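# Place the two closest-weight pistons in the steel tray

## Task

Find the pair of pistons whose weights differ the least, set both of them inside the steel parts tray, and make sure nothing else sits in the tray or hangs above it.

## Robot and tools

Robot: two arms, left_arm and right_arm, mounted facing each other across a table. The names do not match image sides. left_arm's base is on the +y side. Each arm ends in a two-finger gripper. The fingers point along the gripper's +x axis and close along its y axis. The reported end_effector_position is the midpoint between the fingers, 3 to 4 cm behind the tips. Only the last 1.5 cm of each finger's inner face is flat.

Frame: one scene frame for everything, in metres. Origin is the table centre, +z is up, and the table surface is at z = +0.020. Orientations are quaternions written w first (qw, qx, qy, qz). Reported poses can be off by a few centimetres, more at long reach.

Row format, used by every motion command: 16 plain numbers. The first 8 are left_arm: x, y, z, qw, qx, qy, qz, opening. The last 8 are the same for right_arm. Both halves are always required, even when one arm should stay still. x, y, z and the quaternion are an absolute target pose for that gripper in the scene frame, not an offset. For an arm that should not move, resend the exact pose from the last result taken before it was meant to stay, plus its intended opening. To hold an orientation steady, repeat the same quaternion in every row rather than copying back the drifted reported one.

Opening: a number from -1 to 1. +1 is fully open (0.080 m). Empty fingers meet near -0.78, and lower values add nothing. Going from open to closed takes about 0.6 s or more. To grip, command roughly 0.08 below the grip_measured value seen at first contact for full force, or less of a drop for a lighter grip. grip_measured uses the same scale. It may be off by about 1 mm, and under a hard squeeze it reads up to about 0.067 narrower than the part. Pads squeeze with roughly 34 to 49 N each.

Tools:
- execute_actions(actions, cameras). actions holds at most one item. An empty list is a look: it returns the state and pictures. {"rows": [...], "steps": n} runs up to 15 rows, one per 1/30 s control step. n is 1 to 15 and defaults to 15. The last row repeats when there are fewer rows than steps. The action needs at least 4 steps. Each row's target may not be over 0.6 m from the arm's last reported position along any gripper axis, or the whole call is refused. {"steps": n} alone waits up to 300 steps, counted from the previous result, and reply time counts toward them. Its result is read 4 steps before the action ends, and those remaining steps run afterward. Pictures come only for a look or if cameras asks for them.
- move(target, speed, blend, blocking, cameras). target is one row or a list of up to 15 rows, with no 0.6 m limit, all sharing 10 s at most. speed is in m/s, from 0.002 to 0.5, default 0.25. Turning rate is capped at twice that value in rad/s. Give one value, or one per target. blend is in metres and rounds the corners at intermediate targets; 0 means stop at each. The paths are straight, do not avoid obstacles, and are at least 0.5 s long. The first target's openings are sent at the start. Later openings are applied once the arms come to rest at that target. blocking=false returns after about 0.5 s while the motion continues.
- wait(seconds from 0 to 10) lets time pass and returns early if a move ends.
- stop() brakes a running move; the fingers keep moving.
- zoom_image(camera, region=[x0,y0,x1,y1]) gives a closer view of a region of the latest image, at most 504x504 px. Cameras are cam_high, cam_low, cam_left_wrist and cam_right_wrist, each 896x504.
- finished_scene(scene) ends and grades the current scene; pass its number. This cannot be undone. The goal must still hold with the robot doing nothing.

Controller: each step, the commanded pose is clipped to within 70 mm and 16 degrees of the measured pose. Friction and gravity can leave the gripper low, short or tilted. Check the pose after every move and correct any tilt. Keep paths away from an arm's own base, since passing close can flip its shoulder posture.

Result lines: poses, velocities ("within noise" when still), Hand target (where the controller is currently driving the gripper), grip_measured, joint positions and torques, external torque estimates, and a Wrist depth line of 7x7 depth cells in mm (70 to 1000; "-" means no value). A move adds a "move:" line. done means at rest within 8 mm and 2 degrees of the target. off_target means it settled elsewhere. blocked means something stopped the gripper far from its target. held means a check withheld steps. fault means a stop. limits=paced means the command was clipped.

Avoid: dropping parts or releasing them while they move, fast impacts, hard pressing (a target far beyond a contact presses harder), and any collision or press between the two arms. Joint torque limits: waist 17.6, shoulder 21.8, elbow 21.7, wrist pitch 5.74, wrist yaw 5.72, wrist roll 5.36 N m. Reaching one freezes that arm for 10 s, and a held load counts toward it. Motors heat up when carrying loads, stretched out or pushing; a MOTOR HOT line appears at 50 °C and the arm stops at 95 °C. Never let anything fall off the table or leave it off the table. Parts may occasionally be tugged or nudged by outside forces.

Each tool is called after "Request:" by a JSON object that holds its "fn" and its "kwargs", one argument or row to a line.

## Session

Request:
{"fn": "execute_actions", "kwargs": {
  "actions": [],
  "cameras": ["all"]
}}

Request:
{"fn": "zoom_image", "kwargs": {
  "camera": "cam_high",
  "region": [220, 90, 680, 440]
}}

Request:
{"fn": "zoom_image", "kwargs": {
  "camera": "cam_low",
  "region": [100, 190, 600, 480]
}}

Scene clock: 0.00 s of 12600.00 s.
left_arm: end_effector_position=(+0.0943, +0.2772, +0.1503) grip_measured=+1.000 end_effector_quat_wxyz=(+0.706, +0.448, +0.166, -0.524) | right_arm: end_effector_position=(-0.2367, -0.2797, +0.2227) grip_measured=+1.000 end_effector_quat_wxyz=(+0.495, -0.260, +0.135, +0.818)
Joint positions: left_arm=[0.453 0.644 0.415 -0.557 -0.102 0.598 0.08] | right_arm=[1.169 0.956 0.69 -0.456 0.564 0.397 0.08]
Joint velocities: within noise
Joint torques (N m): no reading
External joint torques (N m): no reading
Heat: left arm: hottest wrist roll 39 °C (+0.0 °C/min); right arm: hottest wrist yaw 37 °C (+0.0 °C/min).
Wrist depth (mm): cam_left_wrist=[- - 229 196 238 211 189 / - 340 214 182 217 203 182 / - 238 204 175 170 195 174 / - 222 193 178 174 181 170 / - 209 185 186 176 93 164 / - - 198 190 195 93 - / - - 221 207 187 79 -] | cam_right_wrist=[- - - - 534 536 541 / - - - 464 462 443 446 / - - - 393 395 404 385 / - - - 350 353 339 351 / - - 308 310 319 104 306 / - - 274 281 284 85 - / - - 251 256 259 81 -]
Hand target: left_arm +0.0944, +0.2771, +0.1506; +0.706, +0.447, +0.166, -0.523 | right_arm -0.2371, -0.2794, +0.2251; +0.495, -0.256, +0.136, +0.819

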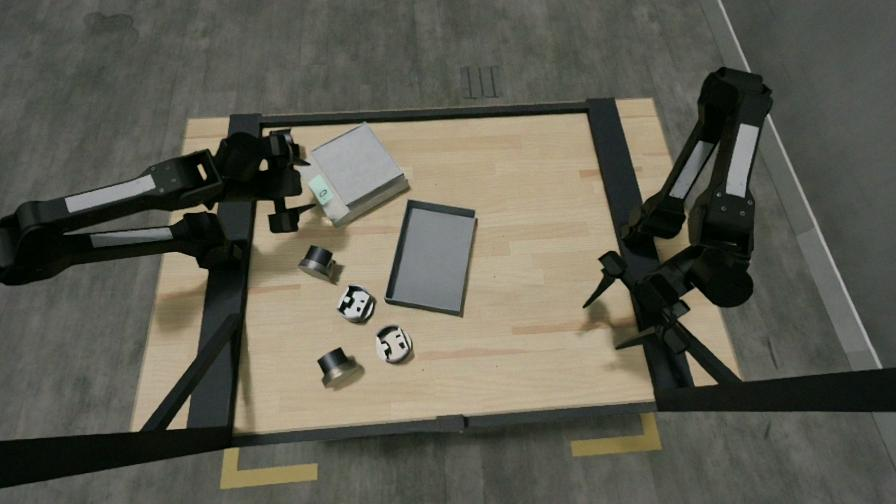

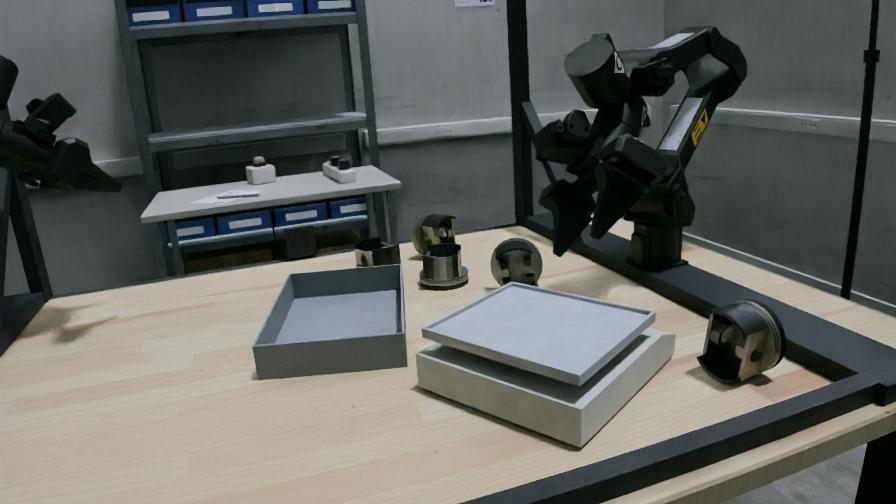

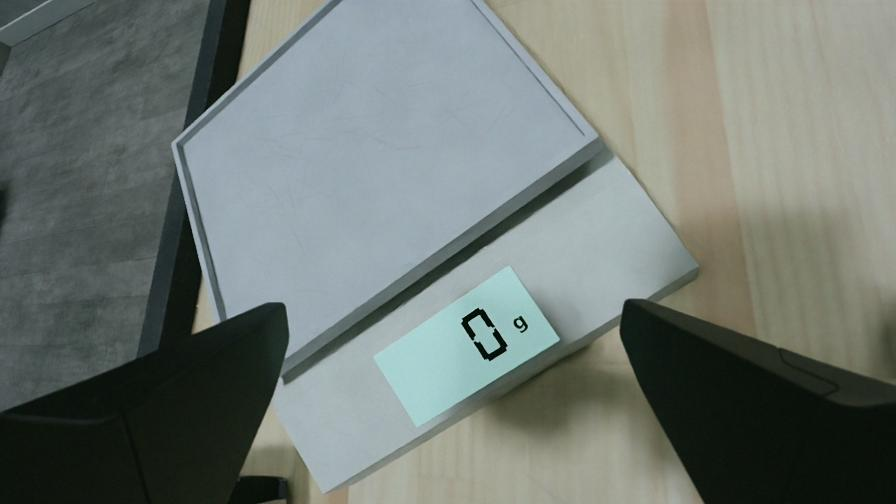

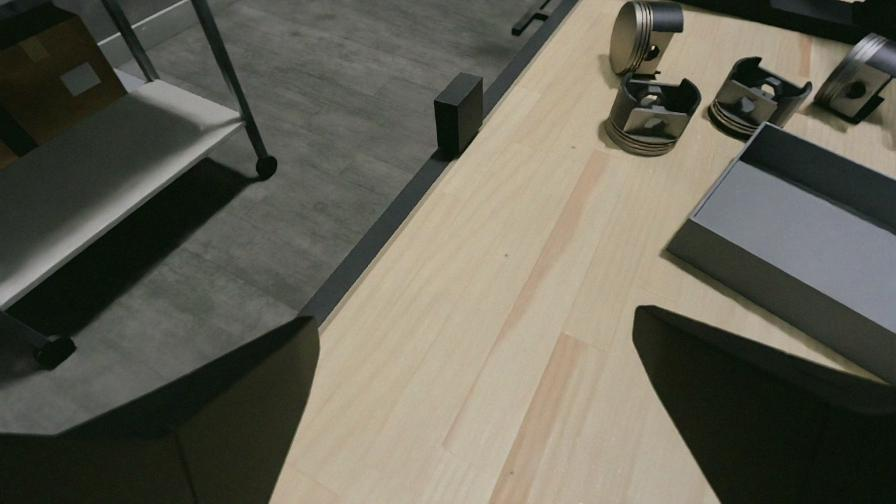

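Scaled by 1.096.

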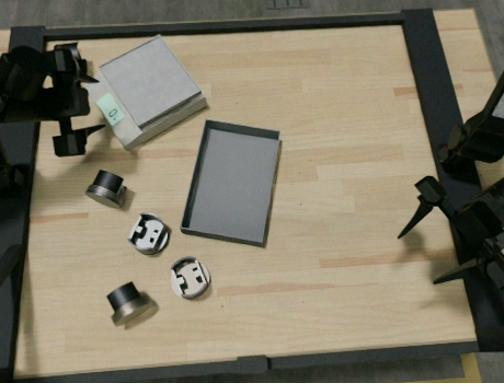

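Scaled by 1.008.

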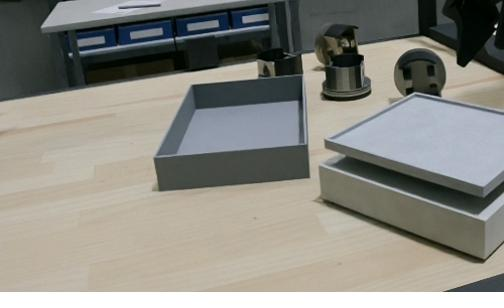

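Request:
{"fn": "move", "kwargs": {
  "target": [
    [0.03, 0.25, 0.25, 0.5,0.5,0.5,-0.5, 1, -0.2371,-0.2794,0.2251,0.495,-0.256,0.136,0.819, 1],
    [-0.12, 0.2, 0.25, 0.5,0.5,0.5,-0.5, 1, -0.2371,-0.2794,0.2251,0.495,-0.256,0.136,0.819, 1]
  ],
  "speed": [0.25,0.25],
  "blend": [0.03,0]
}}

Scene clock: 3.17 s of 12600.00 s.
left_arm: end_effector_position=(-0.1187, +0.2016, +0.2499) grip_measured=+1.000 end_effector_quat_wxyz=(+0.501, +0.495, +0.498, -0.506) | right_arm: end_effector_position=(-0.2367, -0.2797, +0.2227) grip_measured=+1.000 end_effector_quat_wxyz=(+0.495, -0.260, +0.135, +0.818)
Joint positions: left_arm=[-0.378 1.628 1.636 -1.563 0.002 -0.382 0.08] | right_arm=[1.169 0.956 0.69 -0.456 0.564 0.397 0.08]
Joint velocities: within noise
Joint torques (N m): left_arm=[-0.31 -4.08 6.33 0.31 -0.07 -0.13] | right_arm=[0.02 -2.67 6.53 1.67 0.28 0.07]
External joint torques (N m): left_arm=[-0.29 2.07 0.69 -0.05 -0.05 -0.13] | right_arm=[0 -0.43 0.08 0.32 0.06 0.06]
Heat: left arm: hottest wrist roll 39 °C (+0.0 °C/min); right arm: hottest wrist yaw 37 °C (+0.0 °C/min).
Wrist depth (mm): cam_left_wrist=[258 261 264 267 266 272 277 / 267 274 278 268 282 287 293 / 253 287 293 279 299 239 312 / 270 306 249 314 319 322 - / 318 315 250 333 332 333 - / - - 348 354 361 93 - / - - 356 360 363 79 -] | cam_right_wrist=[- - - - 526 538 540 / - - - 460 460 439 448 / - - - 396 399 401 384 / - - - 348 350 340 356 / - - 308 314 321 104 305 / - - 274 279 283 85 - / - - 251 257 259 81 -]
Hand target: left_arm -0.1200, +0.2000, +0.2497; +0.502, +0.495, +0.498, -0.505 | right_arm -0.2371, -0.2794, +0.2250; +0.495, -0.256, +0.136, +0.819
Off the commanded pose: left_arm 0.002 m, 1 deg | right_arm 0.002 m, 0 deg.
joint sent to its limit (left arm) — joint 4 (wrist pitch), lower limit.
Kept back: nothing.
move: done

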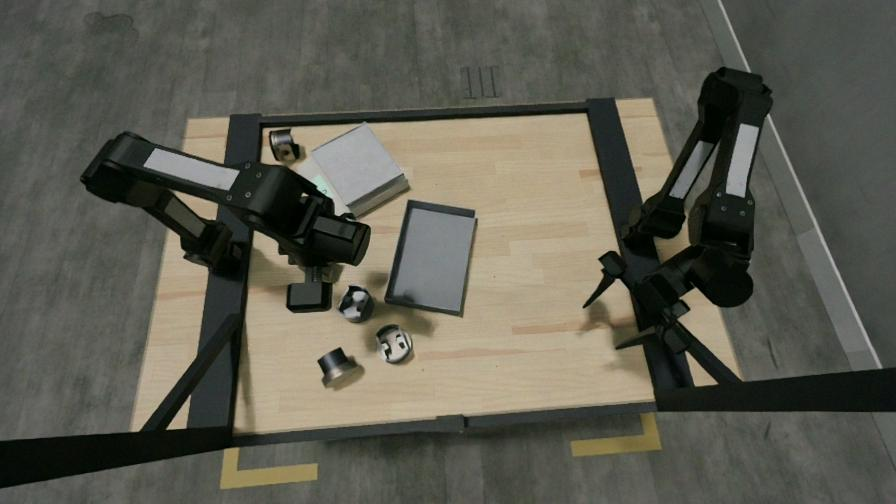

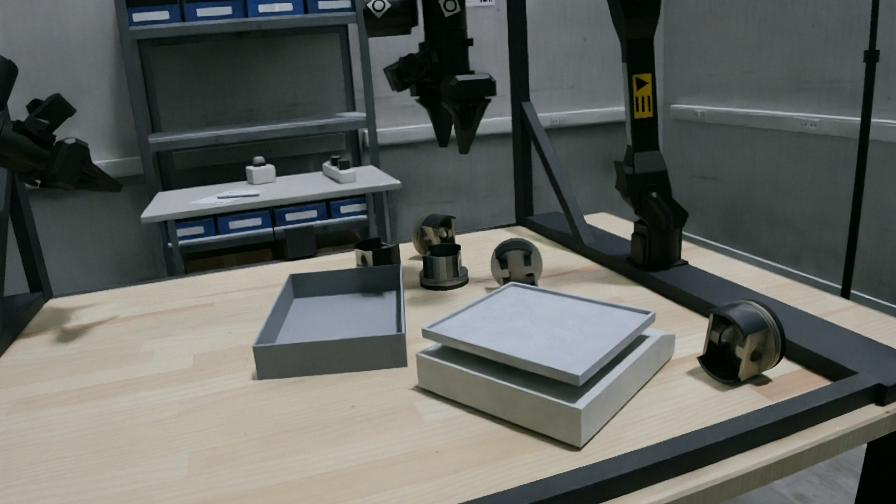

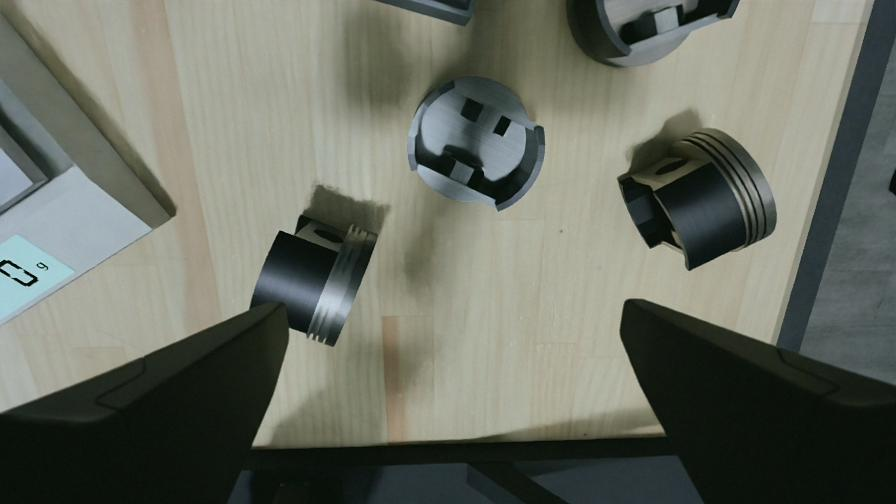

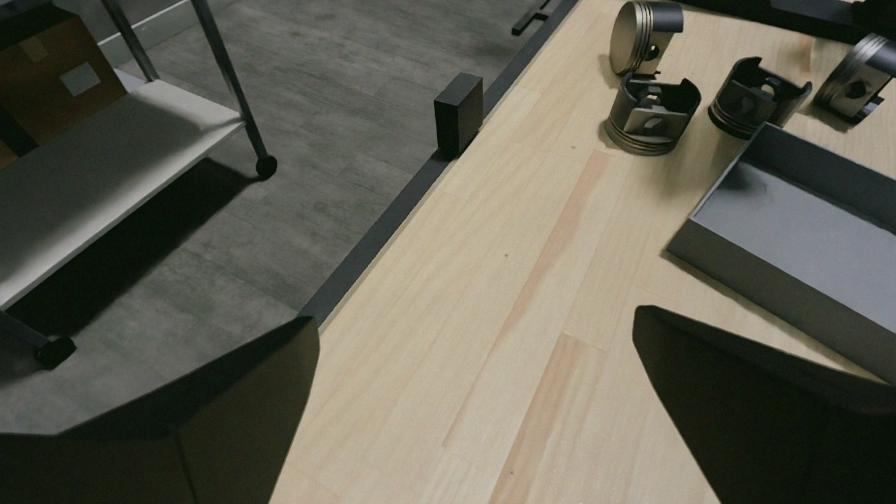

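Request:
{"fn": "move", "kwargs": {
  "target": [
    [-0.1345, 0.197, 0.145, 0.6797,0.1949,0.6797,-0.1949, 1, -0.2371,-0.2794,0.2251,0.495,-0.256,0.136,0.819, 1]
  ],
  "speed": [0.3],
  "cameras": ["cam_left_wrist"]
}}

Scene clock: 6.17 s of 12600.00 s.
left_arm: end_effector_position=(-0.1346, +0.1945, +0.1500) grip_measured=+1.000 end_effector_quat_wxyz=(+0.678, +0.189, +0.681, -0.201) | right_arm: end_effector_position=(-0.2367, -0.2797, +0.2227) grip_measured=+1.000 end_effector_quat_wxyz=(+0.495, -0.260, +0.135, +0.818)
Joint positions: left_arm=[-0.419 1.657 1.268 -1.164 0.002 -1.436 0.08] | right_arm=[1.169 0.956 0.69 -0.456 0.564 0.397 0.08]
Joint velocities: within noise
Joint torques (N m): left_arm=[-0.42 -4.47 4.22 0.45 -0.11 -0.13] | right_arm=[0.05 -2.76 6.52 1.66 0.32 0.09]
External joint torques (N m): left_arm=[-0.39 1.92 -1.52 0.1 -0.06 -0.13] | right_arm=[0.09 -0.52 0.12 0.34 0.08 0.09]
Heat: left arm: hottest wrist roll 39 °C (+0.0 °C/min); right arm: hottest wrist yaw 37 °C (+0.0 °C/min).
Wrist depth (mm): cam_left_wrist=[112 168 174 175 175 176 175 / 114 130 183 182 185 189 191 / 120 130 192 176 193 198 202 / 199 201 204 189 205 184 210 / 211 209 215 215 222 163 195 / - - 230 233 233 93 - / - - 246 248 210 79 -] | cam_right_wrist=[- - - - 531 539 530 / - - - 463 462 441 448 / - - - 398 402 404 384 / - - - 347 350 341 356 / - - 310 310 321 104 304 / - - 275 281 283 85 - / - - 252 258 258 81 -]
Hand target: left_arm -0.1344, +0.1970, +0.1451; +0.680, +0.195, +0.680, -0.195 | right_arm -0.2371, -0.2794, +0.2250; +0.495, -0.256, +0.136, +0.819
Off the commanded pose: left_arm 0.006 m, 1 deg | right_arm 0.002 m, 0 deg.
Kept back: nothing.
move: done
Images, in order (width x height): cam_left_wrist 896x504.

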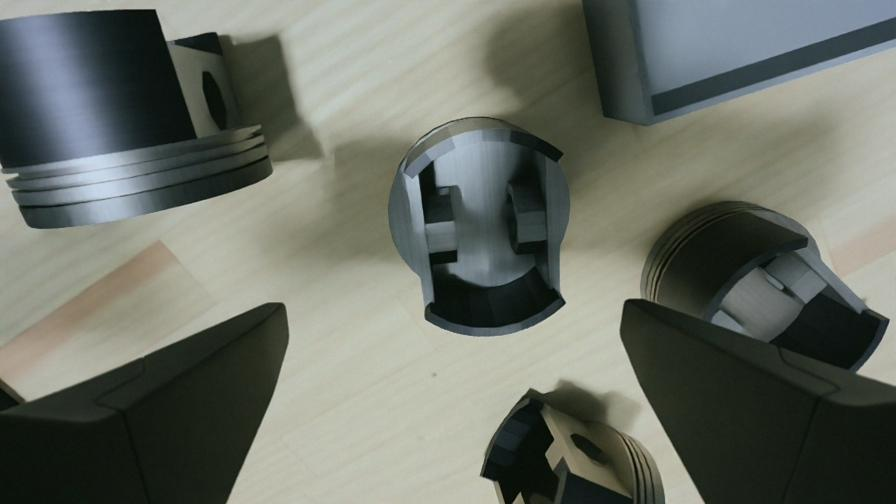

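Request:
{"fn": "move", "kwargs": {
  "target": [
    [-0.1445, 0.1885, 0.12, 0.689,0.159,0.689,-0.159, 1, -0.2371,-0.2794,0.2251,0.495,-0.256,0.136,0.819, 1],
    [-0.1445, 0.1885, 0.08, 0.689,0.159,0.689,-0.159, 1, -0.2371,-0.2794,0.2251,0.495,-0.256,0.136,0.819, 1]
  ],
  "speed": [0.15,0.08],
  "cameras": ["cam_left_wrist"]
}}

Scene clock: 7.83 s of 12600.00 s.
left_arm: end_effector_position=(-0.1449, +0.1853, +0.0848) grip_measured=+1.000 end_effector_quat_wxyz=(+0.687, +0.153, +0.691, -0.165) | right_arm: end_effector_position=(-0.2367, -0.2797, +0.2227) grip_measured=+1.000 end_effector_quat_wxyz=(+0.495, -0.260, +0.135, +0.818)
Joint positions: left_arm=[-0.437 1.772 1.132 -0.914 0.002 -1.56 0.08] | right_arm=[1.169 0.956 0.69 -0.456 0.564 0.397 0.08]
Joint velocities: within noise
Joint torques (N m): left_arm=[-0.4 -4.86 3.92 0.44 -0.11 -0.13] | right_arm=[-0.02 -2.83 6.39 1.65 0.3 0.09]
External joint torques (N m): left_arm=[-0.4 1.99 -1.41 0.11 -0.06 -0.13] | right_arm=[-0.02 -0.58 -0.02 0.32 0.08 0.09]
Heat: left arm: hottest wrist roll 39 °C (+0.0 °C/min); right arm: hottest wrist yaw 37 °C (+0.0 °C/min).
Wrist depth (mm): cam_left_wrist=[112 113 114 115 116 111 116 / 116 119 119 120 123 103 120 / - 125 125 112 127 131 133 / 130 132 131 116 101 139 141 / 141 138 138 123 107 92 124 / - - 150 121 152 93 - / - - 162 166 168 79 -] | cam_right_wrist=[- - - - 528 452 350 / - - - 462 459 424 448 / - - - 393 400 407 383 / - - - 348 352 341 356 / - - 307 311 320 104 305 / - - 274 281 282 84 - / - - 250 257 259 81 -]
Hand target: left_arm -0.1444, +0.1885, +0.0801; +0.689, +0.159, +0.689, -0.159 | right_arm -0.2371, -0.2794, +0.2250; +0.495, -0.256, +0.136, +0.819
Off the commanded pose: left_arm 0.006 m, 1 deg | right_arm 0.002 m, 0 deg.
Kept back: nothing.
move: done
Images, in order (width x height): cam_left_wrist 896x504.

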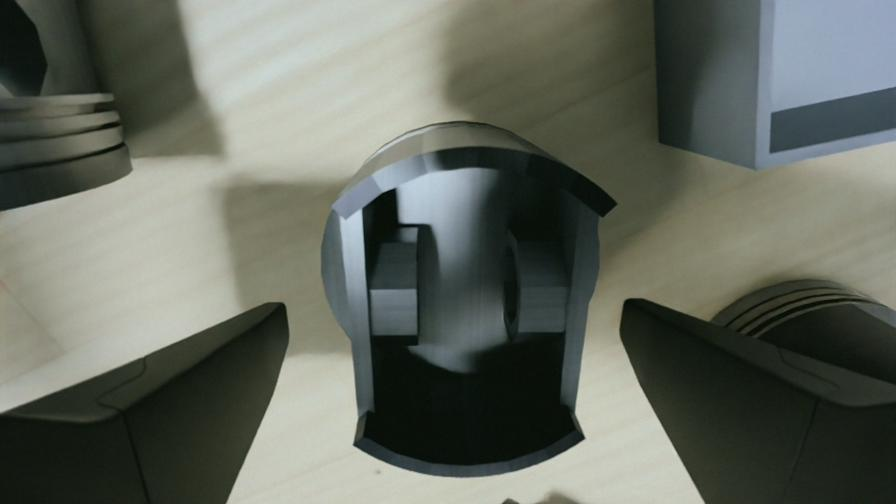

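Request:
{"fn": "move", "kwargs": {
  "target": [
    [-0.1456, 0.1862, 0.08, 0.689,0.159,0.689,-0.159, 1, -0.2371,-0.2794,0.2251,0.495,-0.256,0.136,0.819, 1],
    [-0.1456, 0.1862, 0.08, 0.689,0.159,0.689,-0.159, 0, -0.2371,-0.2794,0.2251,0.495,-0.256,0.136,0.819, 1]
  ],
  "speed": 0.08,
  "cameras": ["cam_left_wrist"]
}}

Scene clock: 9.30 s of 12600.00 s.
left_arm: end_effector_position=(-0.1450, +0.1854, +0.0825) grip_measured=+0.302 end_effector_quat_wxyz=(+0.688, +0.156, +0.690, -0.162) | right_arm: end_effector_position=(-0.2367, -0.2797, +0.2227) grip_measured=+1.000 end_effector_quat_wxyz=(+0.495, -0.260, +0.135, +0.818)
Joint positions: left_arm=[-0.438 1.78 1.132 -0.912 0.002 -1.56 0.049] | right_arm=[1.169 0.956 0.69 -0.456 0.564 0.397 0.08]
Joint velocities: within noise
Joint torques (N m): left_arm=[-0.39 -4.77 5.16 0.28 -0.1 -0.13] | right_arm=[-0.1 -2.71 6.43 1.65 0.33 0.12]
External joint torques (N m): left_arm=[-0.38 2.16 -0.16 -0.04 -0.06 -0.13] | right_arm=[-0.09 -0.45 -0.03 0.31 0.1 0.12]
Heat: left arm: hottest wrist roll 39 °C (+0.0 °C/min); right arm: hottest wrist yaw 37 °C (+0.0 °C/min).
Wrist depth (mm): cam_left_wrist=[111 111 112 114 115 111 114 / 114 117 118 118 121 103 113 / 124 124 123 110 125 129 131 / 129 130 129 115 116 136 138 / 139 138 122 120 98 142 124 / 145 - 99 121 101 - 114 / - - 162 105 104 - -] | cam_right_wrist=[- - - - 535 480 340 / - - - 463 460 428 445 / - - - 399 399 404 385 / - - - 349 353 338 357 / - - 311 311 320 104 304 / - - 276 281 283 84 - / - - 250 257 259 81 -]
Hand target: left_arm -0.1456, +0.1862, +0.0800; +0.689, +0.159, +0.689, -0.159 | right_arm -0.2371, -0.2794, +0.2250; +0.495, -0.256, +0.136, +0.819
Off the commanded pose: left_arm 0.003 m, 1 deg | right_arm 0.002 m, 0 deg.
Kept back: nothing.
move: done
Images, in order (width x height): cam_left_wrist 896x504.

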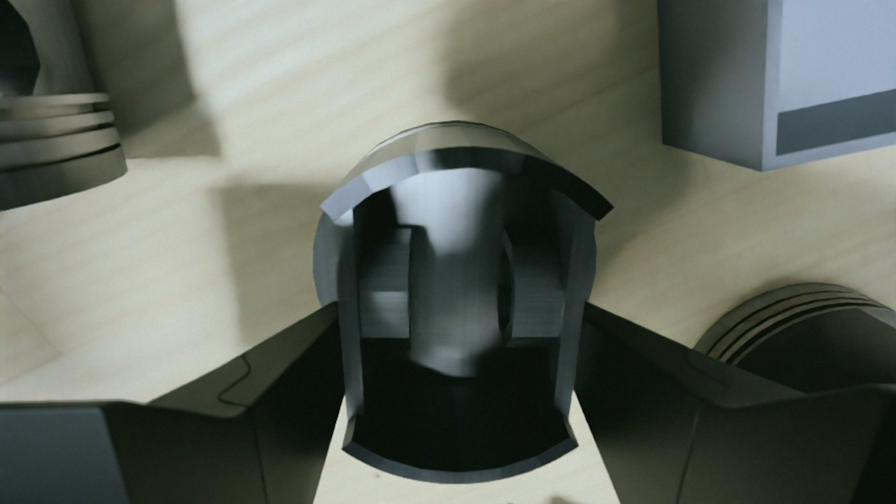

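Request:
{"fn": "move", "kwargs": {
  "target": [
    [-0.1456, 0.1862, 0.19, 0.689,0.159,0.689,-0.159, 0, -0.2371,-0.2794,0.2251,0.495,-0.256,0.136,0.819, 1],
    [0.02, 0.2, 0.22, 0.65,0.278,0.65,-0.278, 0, -0.2371,-0.2794,0.2251,0.495,-0.256,0.136,0.819, 1],
    [0.2, 0.17, 0.185, 0.6185,0.3428,0.6185,-0.3428, 0, -0.2371,-0.2794,0.2251,0.495,-0.256,0.136,0.819, 1]
  ],
  "speed": [0.15,0.28,0.25],
  "blend": [0.03,0.04,0]
}}

Scene clock: 13.20 s of 12600.00 s.
left_arm: end_effector_position=(+0.1990, +0.1729, +0.1836) grip_measured=+0.302 end_effector_quat_wxyz=(+0.618, +0.343, +0.621, -0.339) | right_arm: end_effector_position=(-0.2367, -0.2797, +0.2227) grip_measured=+1.000 end_effector_quat_wxyz=(+0.495, -0.260, +0.135, +0.818)
Joint positions: left_arm=[0.632 1.916 1.718 -1.379 -0.003 0.063 0.049] | right_arm=[1.169 0.956 0.69 -0.456 0.564 0.397 0.08]
Joint velocities: within noise
Joint torques (N m): left_arm=[-0.2 -6.62 7.12 0.28 0.1 0.15] | right_arm=[-0.04 -2.81 6.42 1.63 0.33 0.04]
External joint torques (N m): left_arm=[-0.23 1.72 1.42 -0.05 0.1 0.15] | right_arm=[-0.05 -0.55 -0.05 0.29 0.11 0.04]
Heat: left arm: hottest wrist roll 39 °C (+0.0 °C/min); right arm: hottest wrist yaw 37 °C (+0.0 °C/min).
Wrist depth (mm): cam_left_wrist=[179 194 146 148 151 153 205 / 192 206 152 152 157 158 216 / 214 220 158 110 161 171 228 / 232 233 166 115 116 242 248 / 246 246 97 120 97 261 269 / 257 - 99 121 101 - 282 / - - 295 105 100 - -] | cam_right_wrist=[- - - - 534 543 549 / - - - 461 464 455 458 / - - - 394 399 401 384 / - - - 348 353 339 353 / - - 308 311 317 104 304 / - - 275 281 283 84 - / - - 252 256 258 81 -]
Hand target: left_arm +0.1999, +0.1701, +0.1849; +0.618, +0.343, +0.618, -0.343 | right_arm -0.2371, -0.2794, +0.2250; +0.495, -0.256, +0.136, +0.819
Off the commanded pose: left_arm 0.003 m, 0 deg | right_arm 0.002 m, 0 deg.
Kept back: nothing.
move: done

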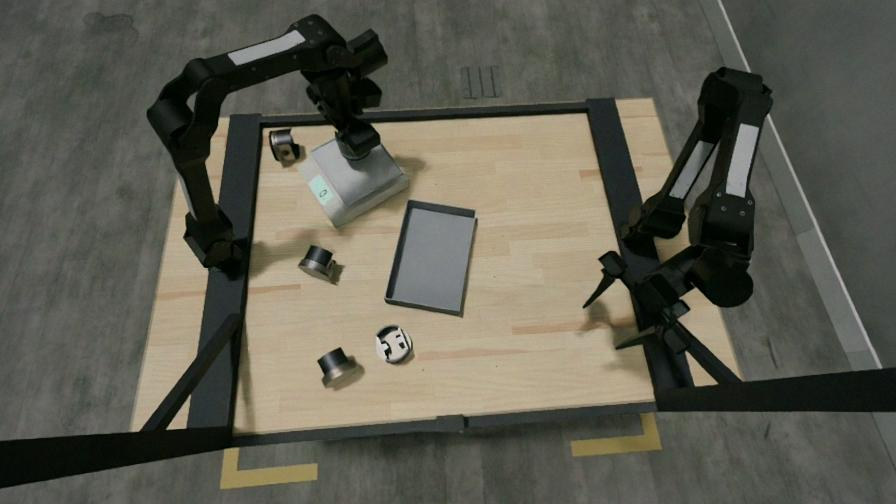

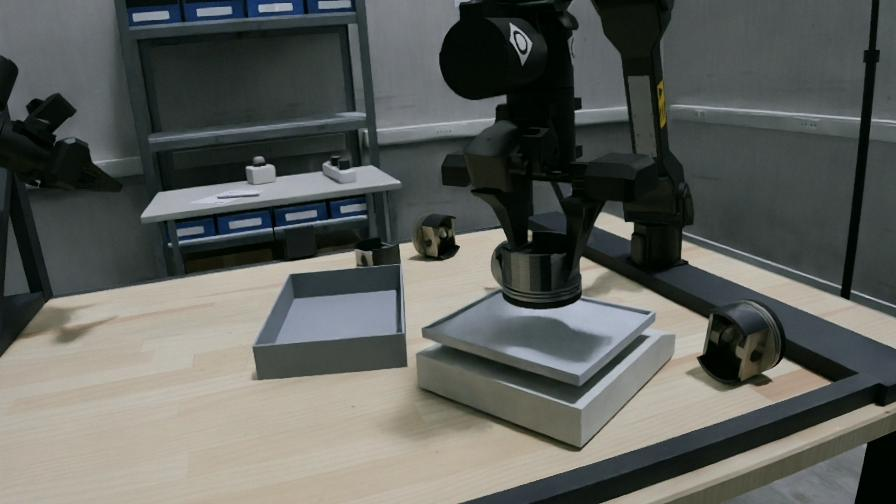

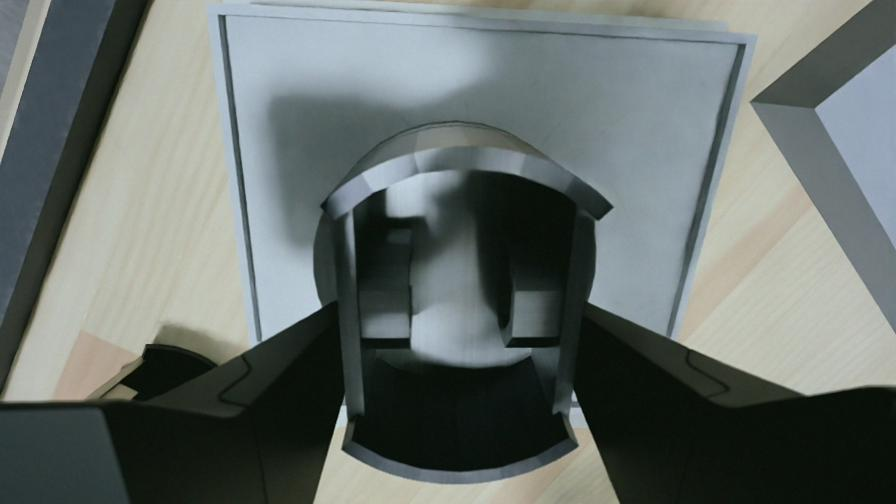

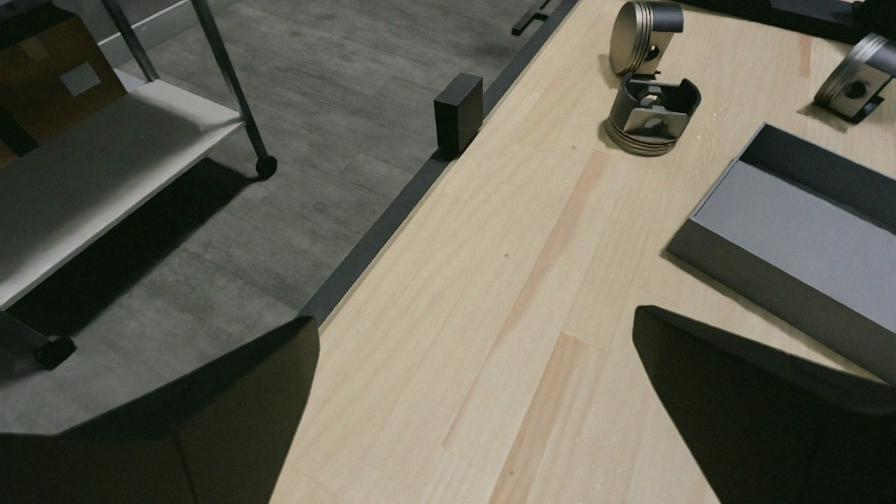

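Request:
{"fn": "move", "kwargs": {
  "target": [
    [0.185, 0.182, 0.17, 0.6185,0.3428,0.6185,-0.3428, 0, -0.2371,-0.2794,0.2251,0.495,-0.256,0.136,0.819, 1],
    [0.185, 0.182, 0.146, 0.6185,0.3428,0.6185,-0.3428, 0, -0.2371,-0.2794,0.2251,0.495,-0.256,0.136,0.819, 1]
  ],
  "speed": [0.15,0.05],
  "blend": [0.01,0],
  "cameras": ["cam_high","cam_low"]
}}

Request:
{"fn": "zoom_image", "kwargs": {
  "camera": "cam_high",
  "region": [300, 165, 345, 215]
}}

Request:
{"fn": "zoom_image", "kwargs": {
  "camera": "cam_low",
  "region": [400, 230, 660, 390]
}}

Scene clock: 14.40 s of 12600.00 s.
left_arm: end_effector_position=(+0.1870, +0.1815, +0.1463) grip_measured=+0.302 end_effector_quat_wxyz=(+0.618, +0.344, +0.619, -0.342) end_effector_velocity=(-0.003, +0.005, -0.002) end_effector_angular_velocity=(+0.018, +0.004, +0.005) | right_arm: end_effector_position=(-0.2367, -0.2797, +0.2227) grip_measured=+1.000 end_effector_quat_wxyz=(+0.495, -0.260, +0.135, +0.818)
Joint positions: left_arm=[0.619 1.863 1.5 -1.21 -0.002 0.056 0.049] | right_arm=[1.169 0.956 0.69 -0.456 0.564 0.397 0.08]
Joint velocities: left_arm=[-0.002 -0.007 -0.017 -0.007 -0.007 -0.007 0] | right_arm=[within noise]
Joint torques (N m): left_arm=[-0.32 -7.71 4.3 0.68 0.08 -0.12] | right_arm=[-0.03 -2.8 6.56 1.63 0.3 0.08]
External joint torques (N m): left_arm=[-0.32 0.17 -1.35 0.35 0.09 -0.12] | right_arm=[-0.03 -0.57 0.18 0.31 0.07 0.08]
Heat: left arm: hottest wrist roll 39 °C (+0.0 °C/min); right arm: hottest wrist yaw 37 °C (+0.0 °C/min).
Wrist depth (mm): cam_left_wrist=[- 110 112 114 115 116 154 / 173 116 119 118 121 122 167 / 183 123 123 110 126 130 195 / 194 131 129 115 114 136 210 / 206 139 121 120 97 146 223 / 213 - 99 121 101 - 235 / - - 245 105 100 - -] | cam_right_wrist=[- - - - 526 538 545 / - - - 453 459 451 454 / - - - 396 402 404 381 / - - - 348 354 340 354 / - - 311 312 320 104 304 / - - 274 283 284 84 - / - - 251 257 258 81 -]
Hand target: left_arm +0.1850, +0.1821, +0.1460; +0.618, +0.343, +0.619, -0.343 | right_arm -0.2371, -0.2794, +0.2250; +0.495, -0.256, +0.136, +0.819
Off the commanded pose: left_arm 0.002 m, 0 deg | right_arm 0.002 m, 0 deg.
Kept back: nothing.
move: done
Images, in order (width x height): cam_high 896x504, cam_low 896x504.

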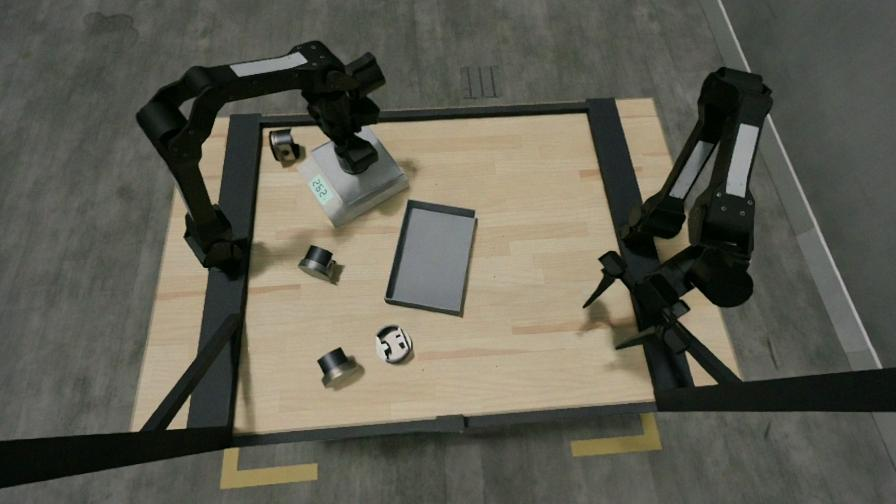

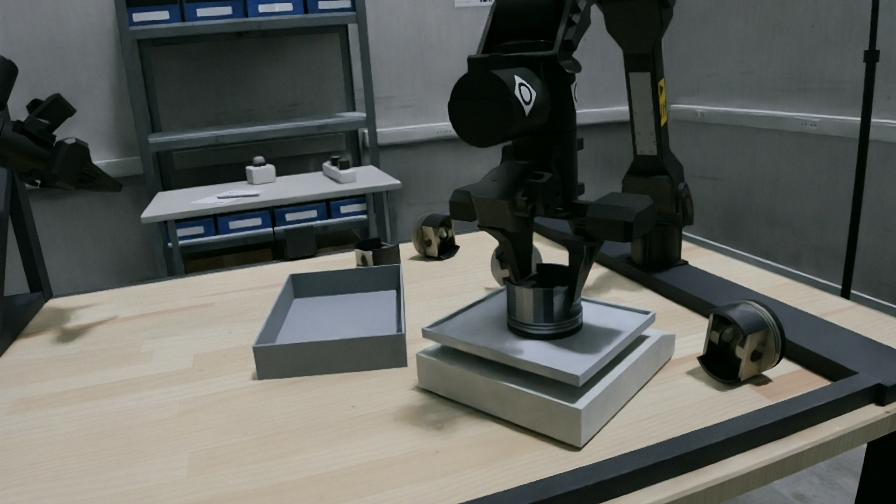

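Scaled by 10.080.

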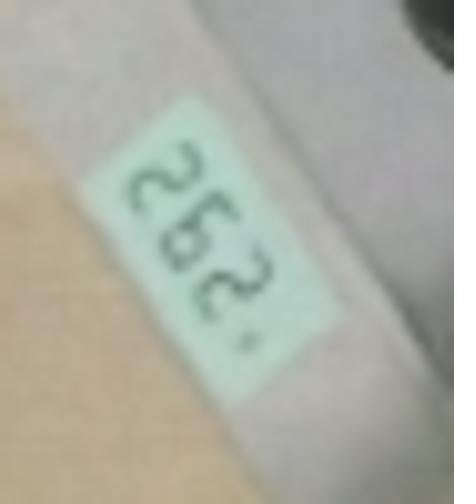

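Scaled by 1.938.

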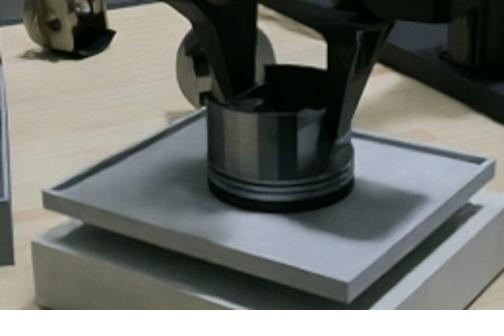

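Request:
{"fn": "move", "kwargs": {
  "target": [
    [0.185, 0.182, 0.1465, 0.6185,0.3428,0.6185,-0.3428, 0.7, -0.2371,-0.2794,0.2251,0.495,-0.256,0.136,0.819, 1]
  ],
  "speed": [0.05],
  "cameras": ["cam_high"]
}}

Request:
{"fn": "zoom_image", "kwargs": {
  "camera": "cam_high",
  "region": [300, 165, 345, 215]
}}

Scene clock: 15.33 s of 12600.00 s.
left_arm: end_effector_position=(+0.1874, +0.1809, +0.1461) grip_measured=+0.697 end_effector_quat_wxyz=(+0.619, +0.343, +0.617, -0.343) | right_arm: end_effector_position=(-0.2367, -0.2797, +0.2227) grip_measured=+1.000 end_effector_quat_wxyz=(+0.495, -0.260, +0.135, +0.818)
Joint positions: left_arm=[0.619 1.863 1.499 -1.205 -0.002 0.056 0.066] | right_arm=[1.169 0.956 0.69 -0.456 0.564 0.397 0.08]
Joint velocities: within noise
Joint torques (N m): left_arm=[-0.32 -7.77 4.56 0.32 0.08 -0.11] | right_arm=[0.12 -2.64 6.53 1.72 0.29 0.11]
External joint torques (N m): left_arm=[-0.33 0.27 -1.17 -0.01 0.08 -0.11] | right_arm=[0.16 -0.43 0.15 0.4 0.06 0.11]
Heat: left arm: hottest wrist roll 39 °C (+0.0 °C/min); right arm: hottest wrist yaw 37 °C (+0.0 °C/min).
Wrist depth (mm): cam_left_wrist=[- 110 112 113 115 116 154 / 173 116 119 119 121 122 165 / 183 123 123 110 127 130 194 / 194 131 130 114 102 135 210 / 205 137 100 121 99 143 222 / - - 101 121 109 82 233 / - - 241 106 249 83 -] | cam_right_wrist=[- - - - 528 539 545 / - - - 458 459 453 459 / - - - 395 399 405 387 / - - - 349 349 340 355 / - - 311 311 318 103 305 / - - 273 283 284 84 - / - - 251 257 257 81 -]
Hand target: left_arm +0.1851, +0.1820, +0.1465; +0.619, +0.343, +0.618, -0.343 | right_arm -0.2371, -0.2794, +0.2250; +0.495, -0.256, +0.136, +0.819
Off the commanded pose: left_arm 0.003 m, 0 deg | right_arm 0.002 m, 0 deg.
Kept back: nothing.
move: done
Images, in order (width x height): cam_high 896x504.

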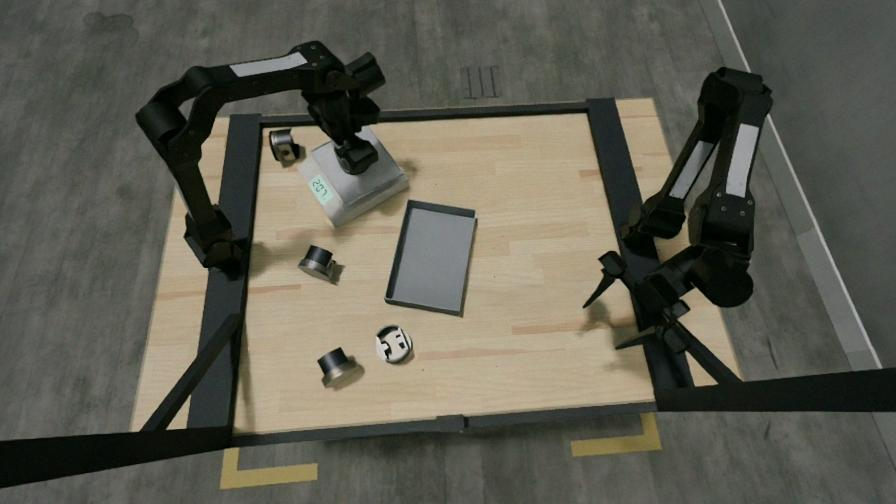

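Scaled by 10.080.

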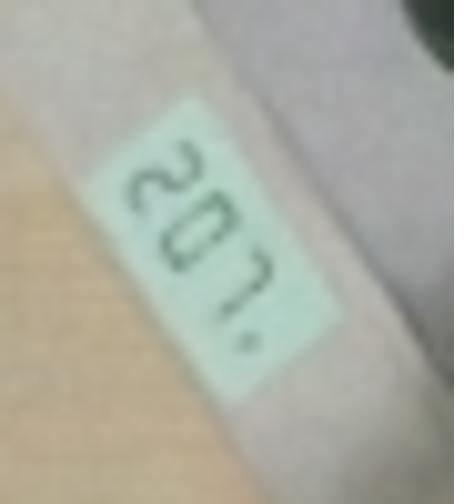

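Request:
{"fn": "move", "kwargs": {
  "target": [
    [0.185, 0.182, 0.1465, 0.6185,0.3428,0.6185,-0.3428, 0, -0.2371,-0.2794,0.2251,0.495,-0.256,0.136,0.819, 1],
    [0.185, 0.182, 0.2, 0.6185,0.3428,0.6185,-0.3428, 0, -0.2371,-0.2794,0.2251,0.495,-0.256,0.136,0.819, 1],
    [-0.06, 0.172, 0.15, 0.6797,0.1949,0.6797,-0.1949, 0, -0.2371,-0.2794,0.2251,0.495,-0.256,0.136,0.819, 1],
    [-0.06, 0.172, 0.081, 0.6797,0.1949,0.6797,-0.1949, 0, -0.2371,-0.2794,0.2251,0.495,-0.256,0.136,0.819, 1]
  ],
  "speed": [0.05,0.15,0.3,0.08],
  "blend": [0,0.03,0.02,0],
  "cameras": ["cam_high","cam_low","cam_left_wrist"]
}}

Scene clock: 19.37 s of 12600.00 s.
left_arm: end_effector_position=(-0.0604, +0.1700, +0.0840) grip_measured=+0.303 end_effector_quat_wxyz=(+0.679, +0.192, +0.680, -0.200) | right_arm: end_effector_position=(-0.2367, -0.2797, +0.2227) grip_measured=+1.000 end_effector_quat_wxyz=(+0.495, -0.260, +0.135, +0.818)
Joint positions: left_arm=[-0.154 1.74 1.09 -0.91 0.003 -1.169 0.049] | right_arm=[1.169 0.956 0.69 -0.456 0.564 0.397 0.08]
Joint velocities: within noise
Joint torques (N m): left_arm=[-0.18 -5.04 4.29 0.43 -0.15 -0.13] | right_arm=[-0.01 -2.75 6.52 1.67 0.29 0.09]
External joint torques (N m): left_arm=[-0.23 1.6 -1.04 0.09 -0.1 -0.13] | right_arm=[0 -0.52 0.13 0.34 0.06 0.08]
Heat: left arm: hottest wrist roll 39 °C (+0.0 °C/min); right arm: hottest wrist yaw 37 °C (+0.0 °C/min).
Wrist depth (mm): cam_left_wrist=[111 112 113 114 115 113 115 / 117 118 118 119 121 106 121 / 123 125 124 110 127 126 127 / 129 132 131 115 114 134 135 / 133 136 124 121 99 128 142 / - - 101 121 101 - - / - - 164 107 168 - -] | cam_right_wrist=[- - - - 528 540 541 / - - - 459 460 453 400 / - - - 396 401 402 386 / - - - 347 352 340 355 / - - 312 313 318 104 306 / - - 275 280 282 84 - / - - 250 257 259 81 -]
Hand target: left_arm -0.0600, +0.1721, +0.0810; +0.680, +0.195, +0.680, -0.195 | right_arm -0.2371, -0.2794, +0.2250; +0.495, -0.256, +0.136, +0.819
Off the commanded pose: left_arm 0.004 m, 1 deg | right_arm 0.002 m, 0 deg.
Kept back: nothing.
move: done; blend cut to 0.0268 m at target 2
Images, in order (width x height): cam_high 896x504, cam_low 896x504, cam_left_wrist 896x504.

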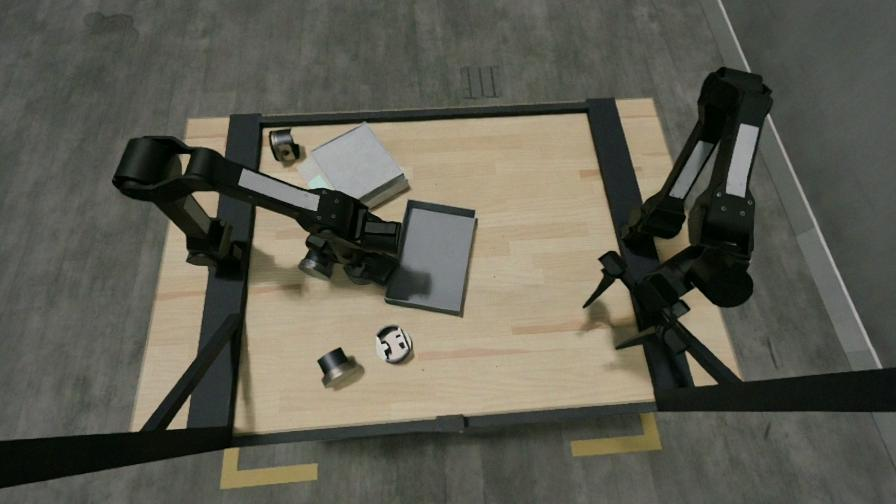

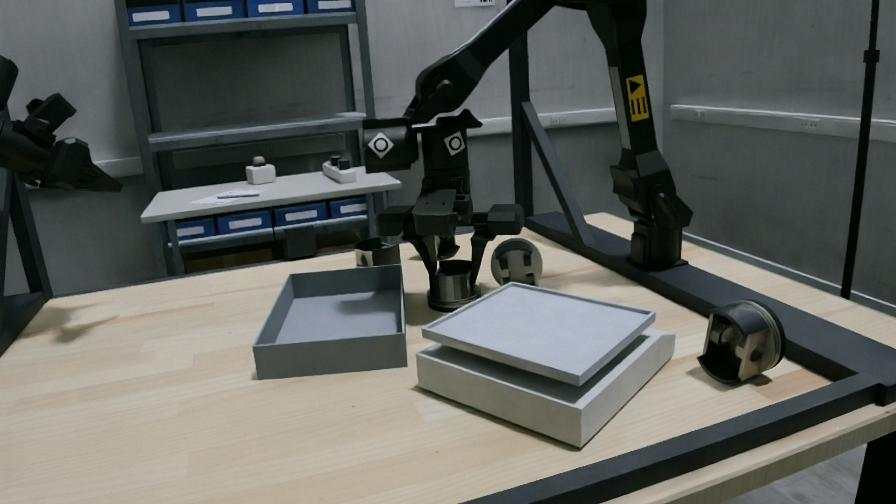

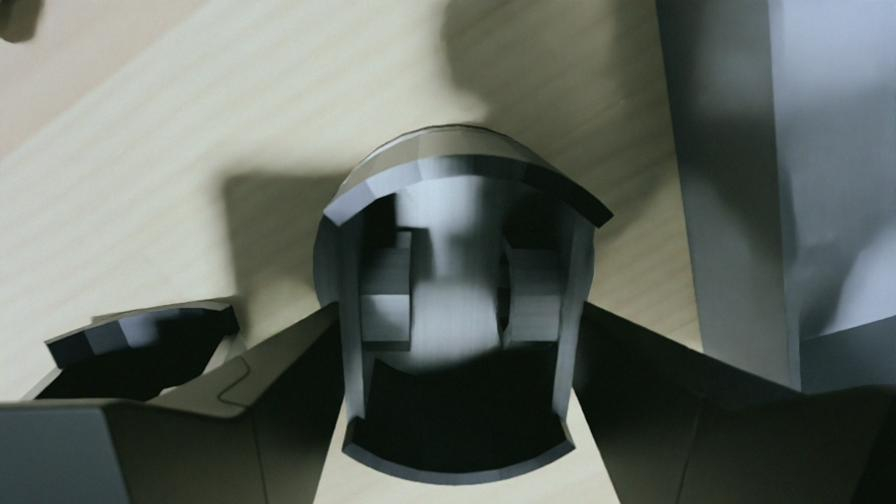

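Request:
{"fn": "move", "kwargs": {
  "target": [
    [-0.06, 0.172, 0.0793, 0.6797,0.1949,0.6797,-0.1949, 0, -0.2371,-0.2794,0.2251,0.495,-0.256,0.136,0.819, 1],
    [-0.06, 0.172, 0.0793, 0.6797,0.1949,0.6797,-0.1949, 0.65, -0.2371,-0.2794,0.2251,0.495,-0.256,0.136,0.819, 1],
    [-0.06, 0.172, 0.15, 0.6797,0.1949,0.6797,-0.1949, 0.65, -0.2371,-0.2794,0.2251,0.495,-0.256,0.136,0.819, 1],
    [-0.215, 0.115, 0.155, 0.7019,-0.0862,0.7019,0.0862, 1, -0.2371,-0.2794,0.2251,0.495,-0.256,0.136,0.819, 1]
  ],
  "speed": [0.05,0.05,0.15,0.3],
  "blend": [0,0,0.02,0]
}}

Scene clock: 23.70 s of 12600.00 s.
left_arm: end_effector_position=(-0.2141, +0.1165, +0.1576) grip_measured=+1.000 end_effector_quat_wxyz=(-0.700, +0.086, -0.704, -0.084) | right_arm: end_effector_position=(-0.2367, -0.2797, +0.2227) grip_measured=+1.000 end_effector_quat_wxyz=(+0.495, -0.260, +0.135, +0.818)
Joint positions: left_arm=[-0.519 2.079 1.848 -1.335 0.002 -2.337 0.08] | right_arm=[1.169 0.956 0.69 -0.456 0.564 0.397 0.08]
Joint velocities: within noise
Joint torques (N m): left_arm=[-0.09 -6.86 6.39 0.21 -0.12 -0.13] | right_arm=[0.07 -2.71 6.45 1.65 0.29 0.08]
External joint torques (N m): left_arm=[-0.1 2.63 0.65 -0.1 -0.08 -0.13] | right_arm=[0.04 -0.52 0.07 0.33 0.08 0.08]
Heat: left arm: hottest wrist roll 39 °C (+0.0 °C/min); right arm: hottest wrist yaw 37 °C (+0.0 °C/min).
Wrist depth (mm): cam_left_wrist=[178 178 179 179 176 181 181 / 186 187 188 189 191 187 190 / 196 197 199 196 201 201 192 / 205 196 209 189 210 214 215 / 139 143 220 200 220 221 229 / - - 236 237 240 88 - / - - 252 253 257 79 -] | cam_right_wrist=[- - - - 530 481 547 / - - - 462 456 452 424 / - - - 396 400 402 382 / - - - 348 349 340 355 / - - 311 311 318 104 304 / - - 275 282 282 84 - / - - 251 256 258 81 -]
Hand target: left_arm -0.2150, +0.1150, +0.1549; +0.702, -0.086, +0.702, +0.086 | right_arm -0.2371, -0.2794, +0.2250; +0.495, -0.256, +0.136, +0.819
Off the commanded pose: left_arm 0.003 m, 0 deg | right_arm 0.002 m, 0 deg.
Kept back: nothing.
move: done

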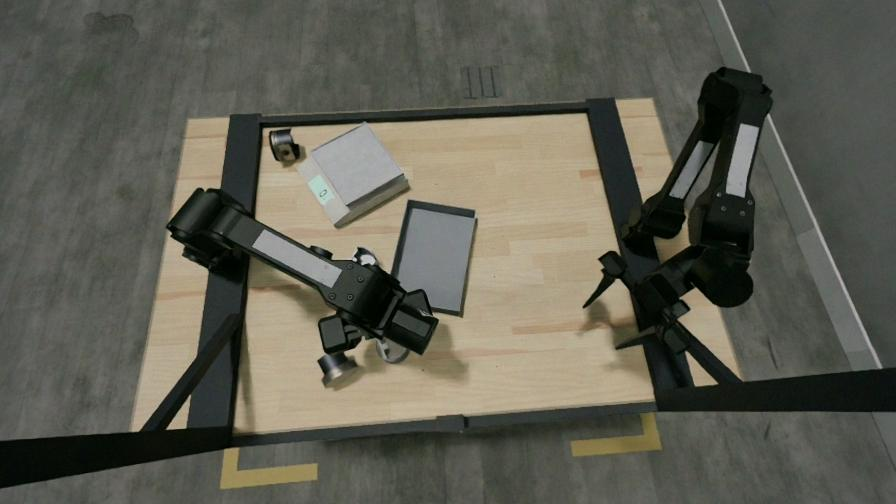

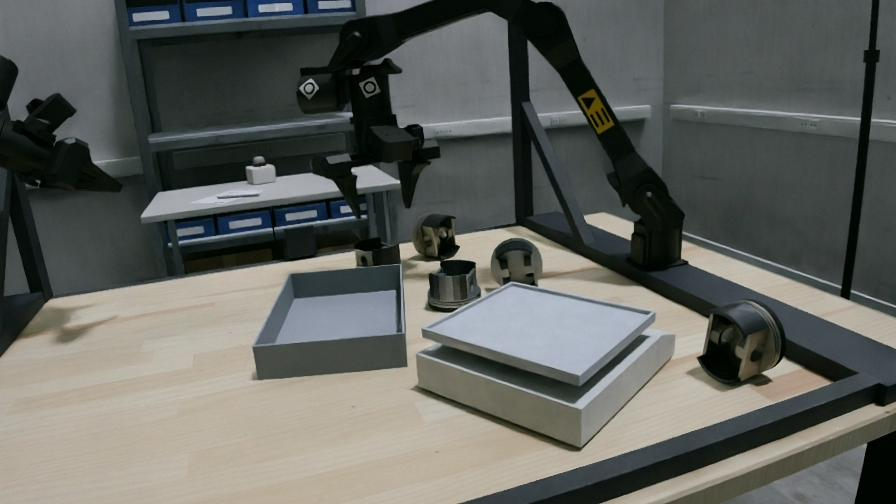

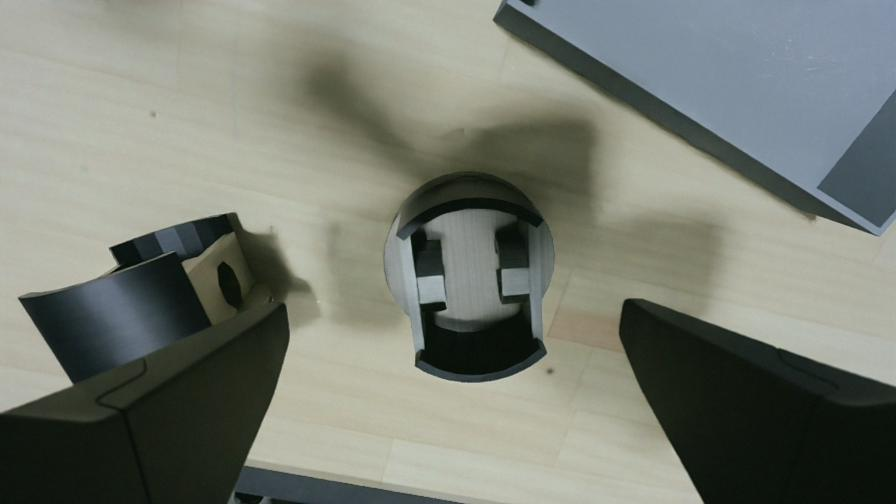

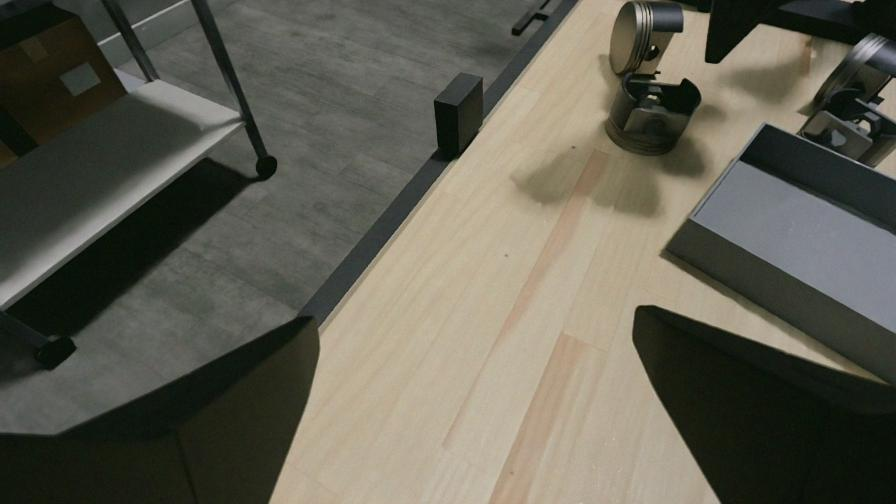

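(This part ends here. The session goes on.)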